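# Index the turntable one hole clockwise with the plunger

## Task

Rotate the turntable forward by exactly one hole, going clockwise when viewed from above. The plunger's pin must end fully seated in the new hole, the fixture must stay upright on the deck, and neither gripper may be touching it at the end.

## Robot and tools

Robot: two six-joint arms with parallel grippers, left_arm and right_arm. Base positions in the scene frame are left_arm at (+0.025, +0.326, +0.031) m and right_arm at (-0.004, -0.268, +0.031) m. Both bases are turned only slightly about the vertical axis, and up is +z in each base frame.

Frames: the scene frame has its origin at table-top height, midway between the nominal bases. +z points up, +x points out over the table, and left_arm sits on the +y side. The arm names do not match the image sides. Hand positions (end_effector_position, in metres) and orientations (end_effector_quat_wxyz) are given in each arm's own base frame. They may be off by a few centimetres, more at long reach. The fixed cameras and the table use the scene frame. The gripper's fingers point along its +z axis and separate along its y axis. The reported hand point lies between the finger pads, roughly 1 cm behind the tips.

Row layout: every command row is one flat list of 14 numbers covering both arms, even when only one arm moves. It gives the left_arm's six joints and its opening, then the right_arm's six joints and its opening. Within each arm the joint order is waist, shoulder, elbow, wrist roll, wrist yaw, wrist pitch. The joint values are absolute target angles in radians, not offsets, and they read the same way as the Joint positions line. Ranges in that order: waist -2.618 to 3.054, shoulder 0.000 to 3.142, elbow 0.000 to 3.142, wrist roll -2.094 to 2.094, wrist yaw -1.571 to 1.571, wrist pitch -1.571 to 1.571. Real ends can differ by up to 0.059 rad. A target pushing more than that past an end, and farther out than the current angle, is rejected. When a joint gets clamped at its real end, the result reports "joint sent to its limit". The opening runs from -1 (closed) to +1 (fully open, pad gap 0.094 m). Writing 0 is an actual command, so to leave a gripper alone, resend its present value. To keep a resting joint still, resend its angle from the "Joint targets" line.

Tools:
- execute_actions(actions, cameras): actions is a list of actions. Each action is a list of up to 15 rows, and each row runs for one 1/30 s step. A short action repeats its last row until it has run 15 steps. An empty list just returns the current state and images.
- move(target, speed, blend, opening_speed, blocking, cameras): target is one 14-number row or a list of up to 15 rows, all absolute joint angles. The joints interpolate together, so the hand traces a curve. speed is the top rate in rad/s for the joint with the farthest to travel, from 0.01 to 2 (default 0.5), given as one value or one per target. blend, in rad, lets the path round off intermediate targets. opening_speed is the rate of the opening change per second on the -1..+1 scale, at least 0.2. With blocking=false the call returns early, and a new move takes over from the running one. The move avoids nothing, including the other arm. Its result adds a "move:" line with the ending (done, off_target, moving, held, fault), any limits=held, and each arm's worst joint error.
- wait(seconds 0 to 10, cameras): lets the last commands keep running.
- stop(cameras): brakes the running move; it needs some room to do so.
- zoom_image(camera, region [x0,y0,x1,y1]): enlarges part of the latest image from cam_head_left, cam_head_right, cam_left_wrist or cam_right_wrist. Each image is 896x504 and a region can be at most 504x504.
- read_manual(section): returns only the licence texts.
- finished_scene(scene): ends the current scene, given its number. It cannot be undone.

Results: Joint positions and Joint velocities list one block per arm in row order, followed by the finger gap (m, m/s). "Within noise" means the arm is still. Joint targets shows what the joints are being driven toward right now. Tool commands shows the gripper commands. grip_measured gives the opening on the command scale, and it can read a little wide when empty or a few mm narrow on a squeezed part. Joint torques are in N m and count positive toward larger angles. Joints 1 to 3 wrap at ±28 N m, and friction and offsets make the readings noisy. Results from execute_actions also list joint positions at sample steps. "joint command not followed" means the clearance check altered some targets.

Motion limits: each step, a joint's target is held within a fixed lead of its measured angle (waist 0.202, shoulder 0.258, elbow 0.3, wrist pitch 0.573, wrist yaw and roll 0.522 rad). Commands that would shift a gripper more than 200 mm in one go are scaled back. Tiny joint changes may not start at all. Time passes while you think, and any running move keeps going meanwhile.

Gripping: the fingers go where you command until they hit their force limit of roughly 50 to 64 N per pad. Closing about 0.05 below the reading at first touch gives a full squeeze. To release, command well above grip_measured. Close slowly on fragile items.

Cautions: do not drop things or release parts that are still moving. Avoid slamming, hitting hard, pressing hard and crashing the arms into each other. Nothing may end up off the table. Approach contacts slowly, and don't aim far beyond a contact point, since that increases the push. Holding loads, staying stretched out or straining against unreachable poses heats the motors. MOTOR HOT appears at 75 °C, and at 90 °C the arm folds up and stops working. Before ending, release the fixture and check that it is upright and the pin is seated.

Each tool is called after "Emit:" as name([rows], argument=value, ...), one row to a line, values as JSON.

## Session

Emit:
execute_actions(actions=[], cameras=["cam_head_left","cam_head_right"])

Emit:
zoom_image(camera="cam_head_left", region=[330, 220, 570, 400])

Scene clock: 0.00 s.
left_arm: end_effector_position=(+0.3789, +0.0005, +0.1416) grip_measured=+1.000 end_effector_quat_wxyz=(+0.682, -0.014, +0.730, +0.047) | right_arm: end_effector_position=(+0.3580, -0.0478, +0.1413) grip_measured=+1.000 end_effector_quat_wxyz=(+0.679, +0.114, +0.720, -0.089)
Joint names: [waist, shoulder, elbow, wrist roll, wrist yaw, wrist pitch]
Joint positions: left_arm=[-0.079 1.56 0.222 0.039 -0.166 1.272 0.094] | right_arm=[0.009 1.506 0.165 0.047 0.296 1.275 0.094]
Joint velocities: within noise
Joint torques (N m): no reading
Heat: left arm: 31 °C; right arm: 30 °C.
Joint targets: left_arm=[-0.079 1.557 0.225 0.038 -0.166 1.267] | right_arm=[0.009 1.502 0.169 0.046 0.296 1.270]
Tool commands: left_gripper/opening=+1.0 right_gripper/opening=+1.0
Images, in order (width x height): cam_head_left 896x504, cam_head_right 896x504.

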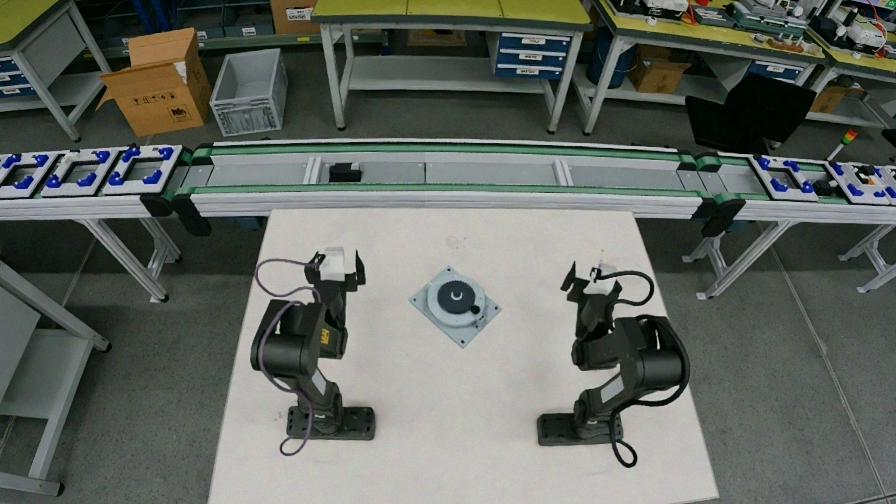

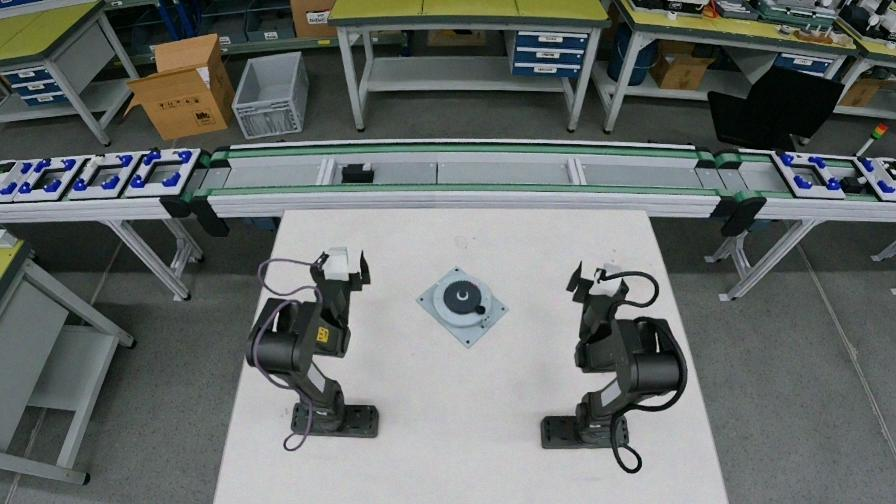

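Scaled by 2.100 from the camera's 896x504 image, which has a finer 1280x720 frame.

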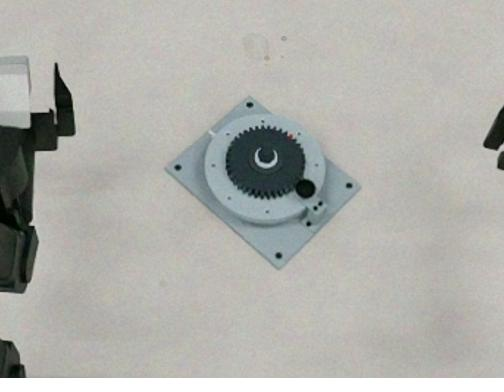

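Emit:
move(target=[-0.744,2.292,2.213,-1.05,0,-1.485,-0.2,0.69,1.63,0.14,0,0,1.127,0], speed=1.2)

Emit:
zoom_image(camera="cam_left_wrist", region=[248, 150, 648, 450])

Scene clock: 24.50 s.
left_arm: end_effector_position=(+0.3269, -0.3009, +0.1134) grip_measured=-0.199 end_effector_quat_wxyz=(+0.009, -0.146, +0.989, -0.010) | right_arm: end_effector_position=(+0.2742, +0.2213, +0.0655) grip_measured=+0.002 end_effector_quat_wxyz=(+0.550, -0.265, +0.768, +0.194)
Joint names: [waist, shoulder, elbow, wrist roll, wrist yaw, wrist pitch]
Joint positions: left_arm=[-0.747 2.266 2.186 -1.039 -0.001 -1.465 0.038] | right_arm=[0.681 1.616 0.148 0.01 0.01 1.143 0.047]
Joint velocities: within noise
Joint torques (N m): left_arm=[0.21 -10.54 7.3 -0.14 0.01 0.23] | right_arm=[0.8 -3.38 4.14 -0.08 -0.1 1.62]
Heat: left arm: 32 °C; right arm: 33 °C.
Joint targets: left_arm=[-0.744 2.292 2.213 -1.050 0.000 -1.485] | right_arm=[0.690 1.630 0.140 0.000 0.000 1.127]
move: done

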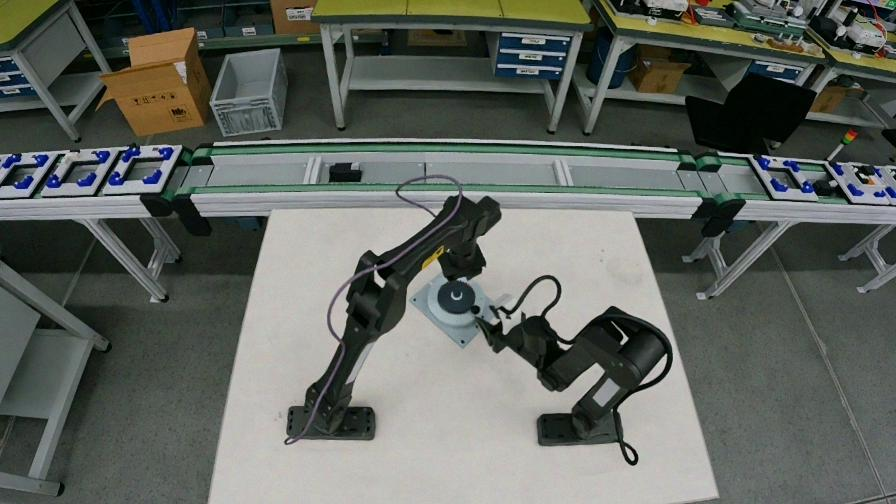

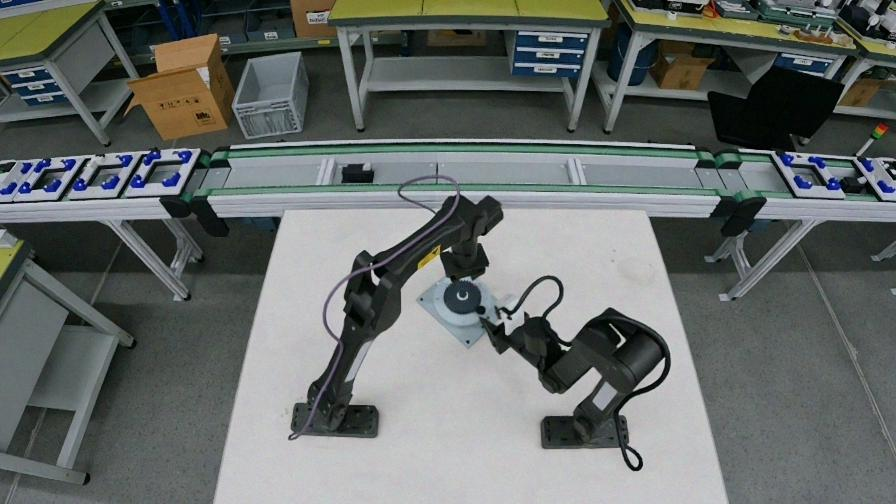

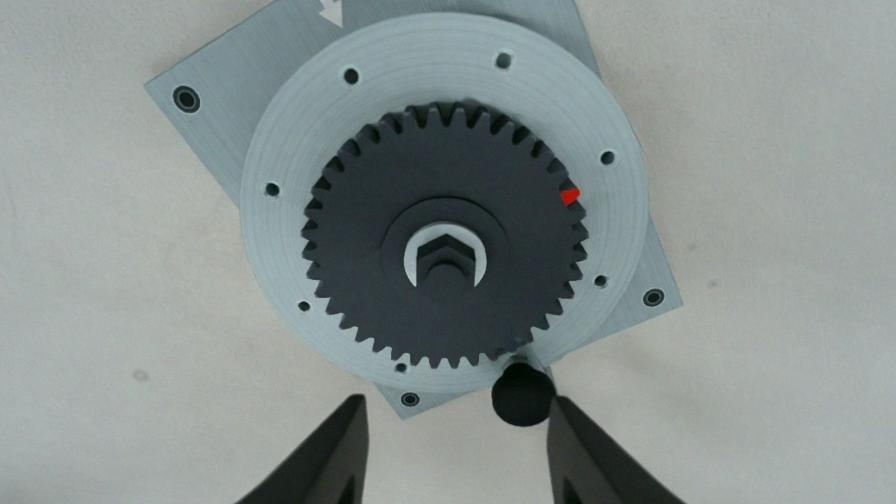

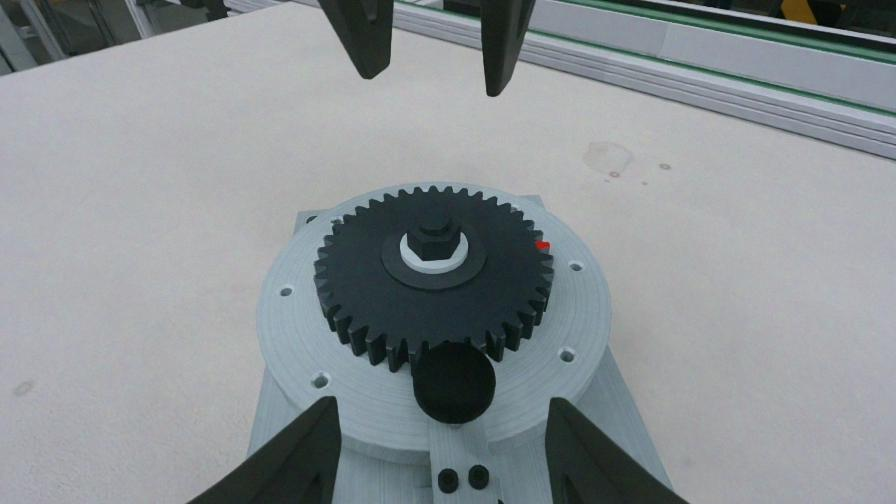

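Scaled by 1.260 from the camera's 896x504 image, which has a finer 1280x720 frame.

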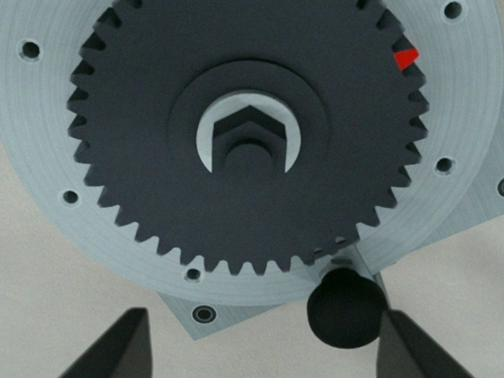

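Emit:
move([
  [-0.743,2.302,2.06,-1.05,0,-1.34,-0.3,0.664,1.79,0.21,0,0,1.23,0],
  [-0.743,2.302,1.938,-1.05,0,-1.225,-0.3,0.664,1.961,0.282,0,0,1.333,0],
], speed=0.5, blend=0.05, cameras=["cam_right_wrist","cam_left_wrist"])

Scene clock: 59.67 s.
left_arm: end_effector_position=(+0.3267, -0.3007, +0.0486) grip_measured=-0.299 end_effector_quat_wxyz=(+0.002, -0.146, +0.989, -0.001) | right_arm: end_effector_position=(+0.3008, +0.2393, +0.0298) grip_measured=+0.002 end_effector_quat_wxyz=(+0.542, -0.265, +0.775, +0.189)
Joint names: [waist, shoulder, elbow, wrist roll, wrist yaw, wrist pitch]
Joint positions: left_arm=[-0.747 2.28 1.952 -1.04 -0.001 -1.239 0.033] | right_arm=[0.673 1.944 0.27 0.009 0.008 1.326 0.047]
Joint velocities: within noise
Joint torques (N m): left_arm=[0.32 -11.03 4.07 -0.09 0.02 0.55] | right_arm=[-0.94 -5.09 4.7 -0.07 -0.11 1.8]
Heat: left arm: 35 °C; right arm: 34 °C.
Joint targets: left_arm=[-0.743 2.302 1.938 -1.050 0.000 -1.225] | right_arm=[0.664 1.961 0.282 0.000 0.000 1.333]
move: done
Images, in order (width x height): cam_left_wrist 896x504, cam_right_wrist 896x504.

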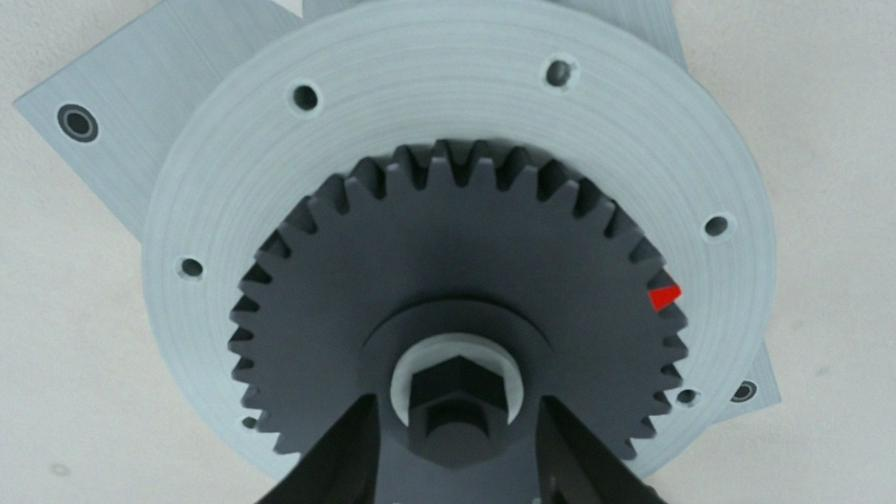

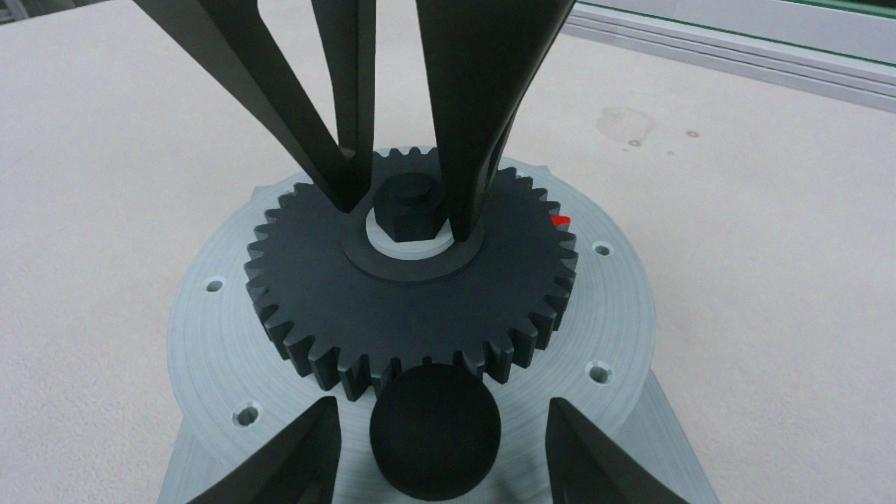

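Emit:
move(target=[-0.743,2.302,1.938,-1.05,0,-1.225,-0.95,0.664,1.961,0.282,0,0,1.333,-0.9], opening_speed=0.4, cameras=["cam_right_wrist","cam_left_wrist"])

Scene clock: 69.23 s.
left_arm: end_effector_position=(+0.3267, -0.3007, +0.0486) grip_measured=-0.636 end_effector_quat_wxyz=(+0.002, -0.146, +0.989, -0.001) | right_arm: end_effector_position=(+0.3009, +0.2395, +0.0302) grip_measured=-0.496 end_effector_quat_wxyz=(+0.543, -0.265, +0.774, +0.189)
Joint names: [waist, shoulder, elbow, wrist roll, wrist yaw, wrist pitch]
Joint positions: left_arm=[-0.747 2.28 1.952 -1.041 -0.001 -1.239 0.017] | right_arm=[0.673 1.944 0.27 0.009 0.008 1.327 0.024]
Joint velocities: within noise
Joint torques (N m): left_arm=[0.31 -11.06 4.07 -0.1 0 0.58] | right_arm=[-0.94 -5.05 4.71 -0.07 -0.09 1.8]
Heat: left arm: 35 °C; right arm: 34 °C.
Joint targets: left_arm=[-0.743 2.302 1.938 -1.050 0.000 -1.225] | right_arm=[0.664 1.961 0.282 0.000 0.000 1.333]
move: done
Images, in order (width x height): cam_left_wrist 896x504, cam_right_wrist 896x504.

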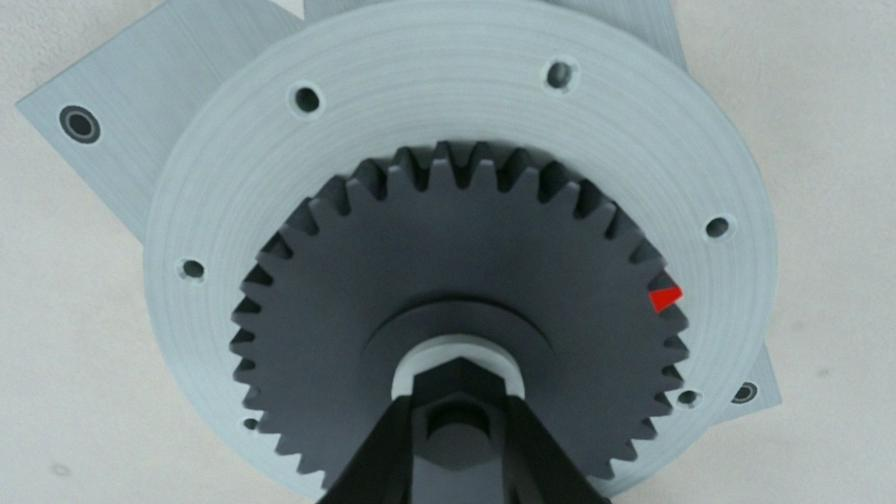

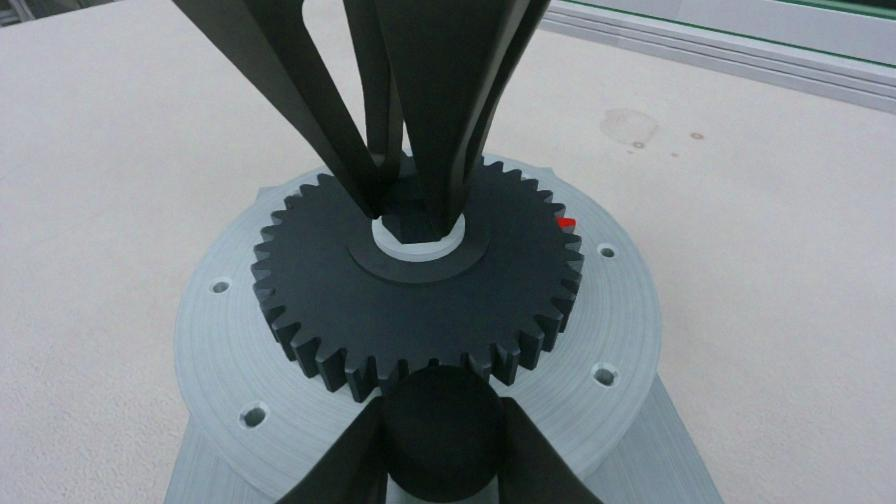

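Emit:
move([
  [-0.743,2.302,1.938,-1.05,0,-1.225,-0.95,0.664,1.735,0.282,0,0,1.51,-0.9],
  [-0.743,2.302,1.938,-1.04,0,-1.225,-0.95,0.664,1.725,0.282,0,0,1.52,-0.9],
  [-0.743,2.302,1.938,-0.44,0,-1.225,-0.95,0.664,1.725,0.282,0,0,1.52,-0.9],
], speed=[0.25,0.04,0.5], cameras=["cam_right_wrist","cam_left_wrist"])

Scene clock: 82.47 s.
left_arm: end_effector_position=(+0.3247, -0.3019, +0.0486) grip_measured=-0.636 end_effector_quat_wxyz=(-0.002, +0.145, +0.989, -0.005) | right_arm: end_effector_position=(+0.2982, +0.2373, +0.0389) grip_measured=-0.497 end_effector_quat_wxyz=(+0.534, -0.267, +0.780, +0.186)
Joint names: [waist, shoulder, elbow, wrist roll, wrist yaw, wrist pitch]
Joint positions: left_arm=[-0.747 2.28 1.952 -0.457 0.011 -1.242 0.017] | right_arm=[0.673 1.835 0.265 0.009 0.008 1.201 0.024]
Joint velocities: within noise
Joint torques (N m): left_arm=[0.31 -11.06 4.08 0.2 -0.11 0.6] | right_arm=[-0.96 -14.82 5.79 -0.07 -0.09 4.65]
Heat: left arm: 34 °C; right arm: 38 °C.
Joint targets: left_arm=[-0.743 2.302 1.938 -0.440 0.000 -1.225] | right_arm=[0.664 1.725 0.282 0.000 0.000 1.520]
move: off_target (right_arm); right_arm: the wrist pitch is farthest, 0.319 rad from its target
Images, in order (width x height): cam_left_wrist 896x504, cam_right_wrist 896x504.

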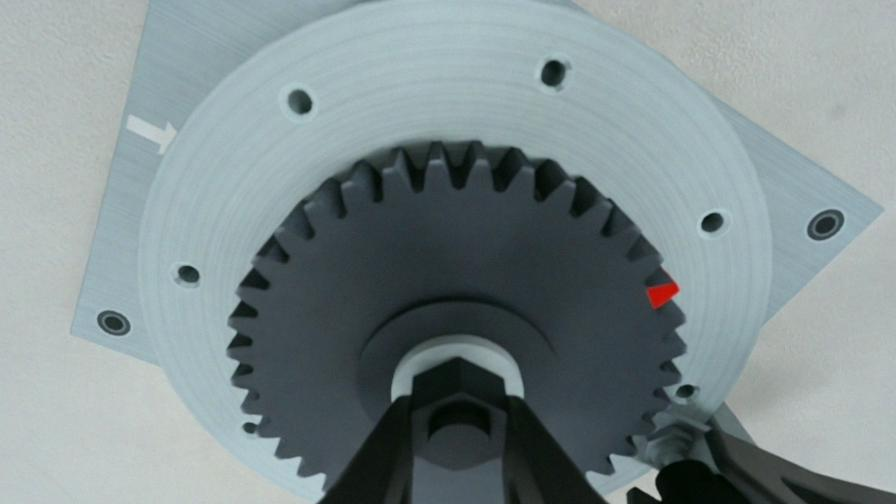

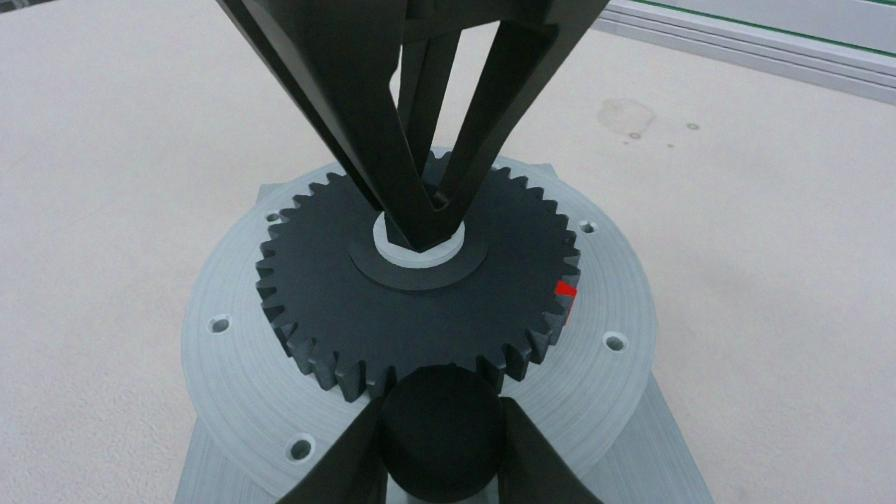

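Now lower onto the disc and keep turning.

Emit:
move([
  [-0.743,2.302,1.938,-0.43,0,-1.225,-1,0.664,1.89,0.282,0,0,1.24,-0.9],
  [-0.743,2.302,1.938,-0.17,0,-1.225,-1,0.664,1.89,0.282,0,0,1.23,-0.9],
], speed=[0.25,0.13], cameras=["cam_right_wrist","cam_left_wrist"])

Scene clock: 90.17 s.
left_arm: end_effector_position=(+0.3251, -0.3015, +0.0486) grip_measured=-0.637 end_effector_quat_wxyz=(-0.001, +0.267, +0.964, -0.004) | right_arm: end_effector_position=(+0.2978, +0.2372, +0.0303) grip_measured=-0.497 end_effector_quat_wxyz=(+0.528, -0.268, +0.784, +0.184)
Joint names: [waist, shoulder, elbow, wrist roll, wrist yaw, wrist pitch]
Joint positions: left_arm=[-0.747 2.28 1.952 -0.207 0.008 -1.242 0.017] | right_arm=[0.673 1.875 0.268 0.009 0.007 1.223 0.024]
Joint velocities: within noise
Joint torques (N m): left_arm=[0.32 -11.08 4.1 0.4 -0.08 0.61] | right_arm=[-0.98 -4.96 5.3 -0.07 -0.11 1.8]
Heat: left arm: 34 °C; right arm: 43 °C.
Joint targets: left_arm=[-0.743 2.302 1.938 -0.170 0.000 -1.225] | right_arm=[0.664 1.890 0.282 0.000 0.000 1.230]
move: off_target (left_arm); left_arm: the wrist roll is farthest, 0.037 rad from its target
Images, in order (width x height): cam_left_wrist 896x504, cam_right_wrist 896x504.

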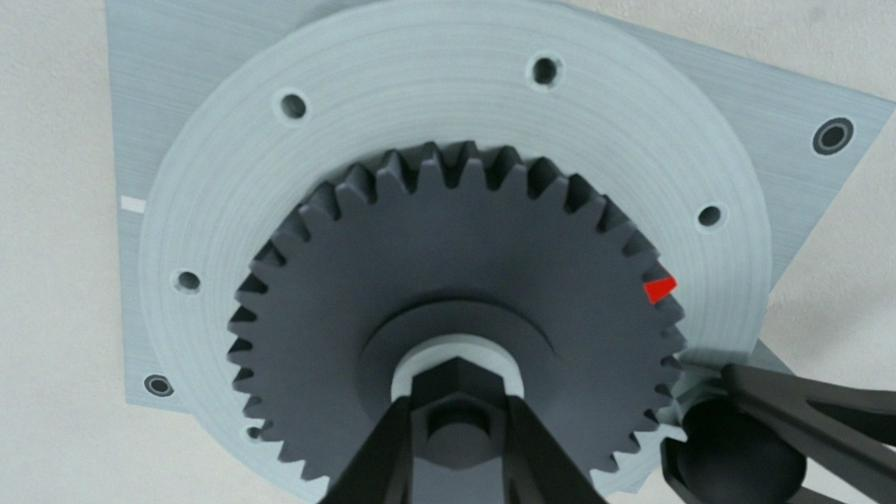

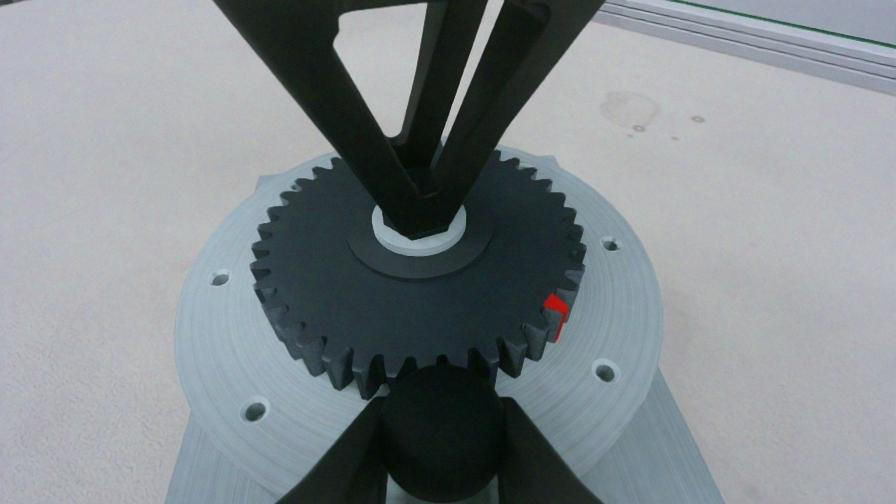

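Emit:
move([
  [-0.743,2.302,1.938,-0.20,0,-1.225,-1,0.664,1.89,0.282,0,0,1.225,0.1],
  [-0.743,2.302,1.938,-0.20,0,-1.225,-0.2,0.664,1.87,0.27,0,0,1.225,0.1],
  [-0.743,2.29,2.213,-0.20,0,-1.485,-0.2,0.664,1.63,0.14,0,0,1.127,0.1],
  [-0.6,2.1,2.1,-0.20,0,-1.485,-0.2,0.5,1.55,0.14,0,0,1.05,0.1],
], speed=0.5, blend=0.05, opening_speed=1.2)

Emit:
zoom_image(camera="cam_head_left", region=[390, 240, 530, 360])

Scene clock: 106.07 s.
left_arm: end_effector_position=(+0.3542, -0.2378, +0.1584) grip_measured=-0.202 end_effector_quat_wxyz=(+0.048, +0.191, +0.980, -0.021) | right_arm: end_effector_position=(+0.3044, +0.1696, +0.0628) grip_measured=+0.098 end_effector_quat_wxyz=(+0.553, -0.201, +0.796, +0.144)
Joint names: [waist, shoulder, elbow, wrist roll, wrist yaw, wrist pitch]
Joint positions: left_arm=[-0.593 2.113 2.116 -0.209 0.001 -1.47 0.038] | right_arm=[0.508 1.57 0.148 0.009 0.005 1.066 0.052]
Joint velocities: within noise
Joint torques (N m): left_arm=[-0.58 -12.89 4.04 0.11 -0.01 0.44] | right_arm=[-0.87 -5.75 4.48 -0.07 -0.07 1.62]
Heat: left arm: 35 °C; right arm: 38 °C.
Joint targets: left_arm=[-0.600 2.100 2.100 -0.200 0.000 -1.485] | right_arm=[0.500 1.550 0.140 0.000 0.000 1.050]
move: done; blend cut to 0 rad at target 1, 0 rad at target 2

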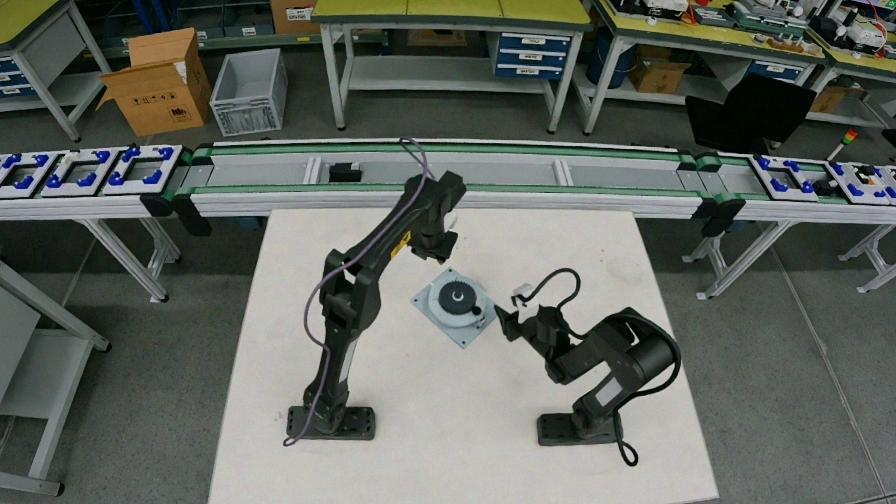

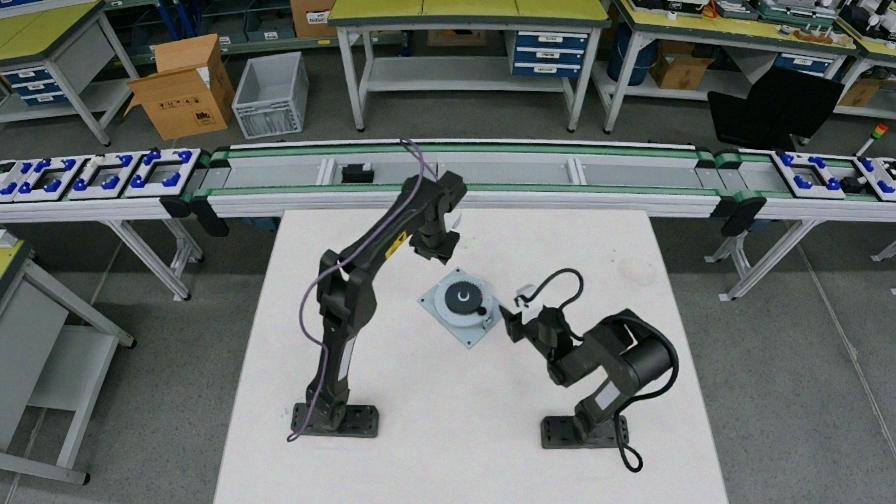

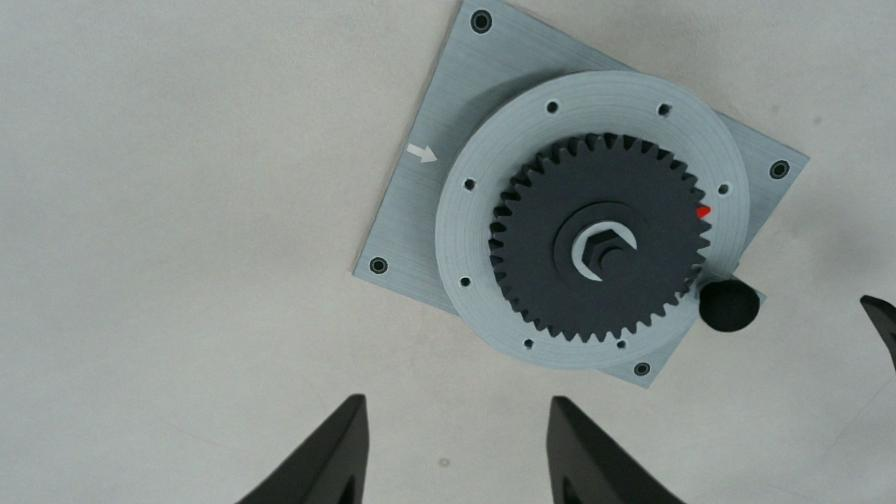

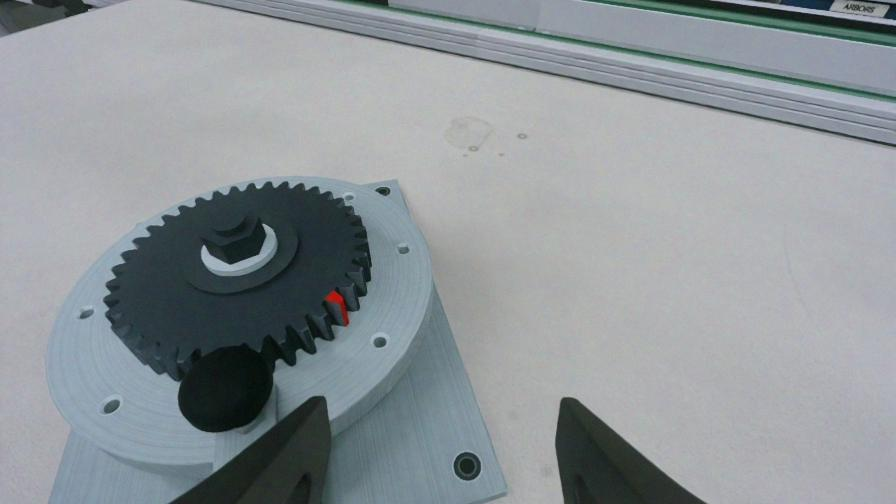

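Scaled by 3.600 from the camera's 896x504 image, which has a finer 1280x720 frame.

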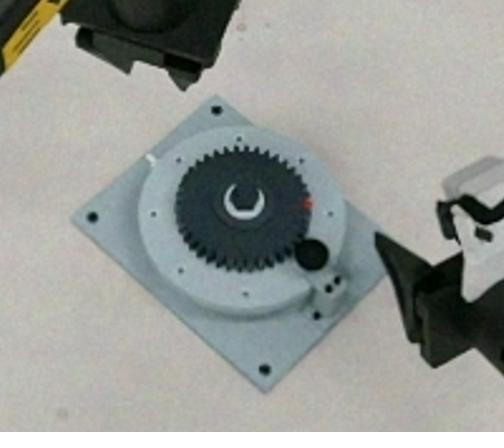

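Turned one hole, pin down, both hands clear.

Emit:
finished_scene(scene=2)

The scene is finished: the task was done.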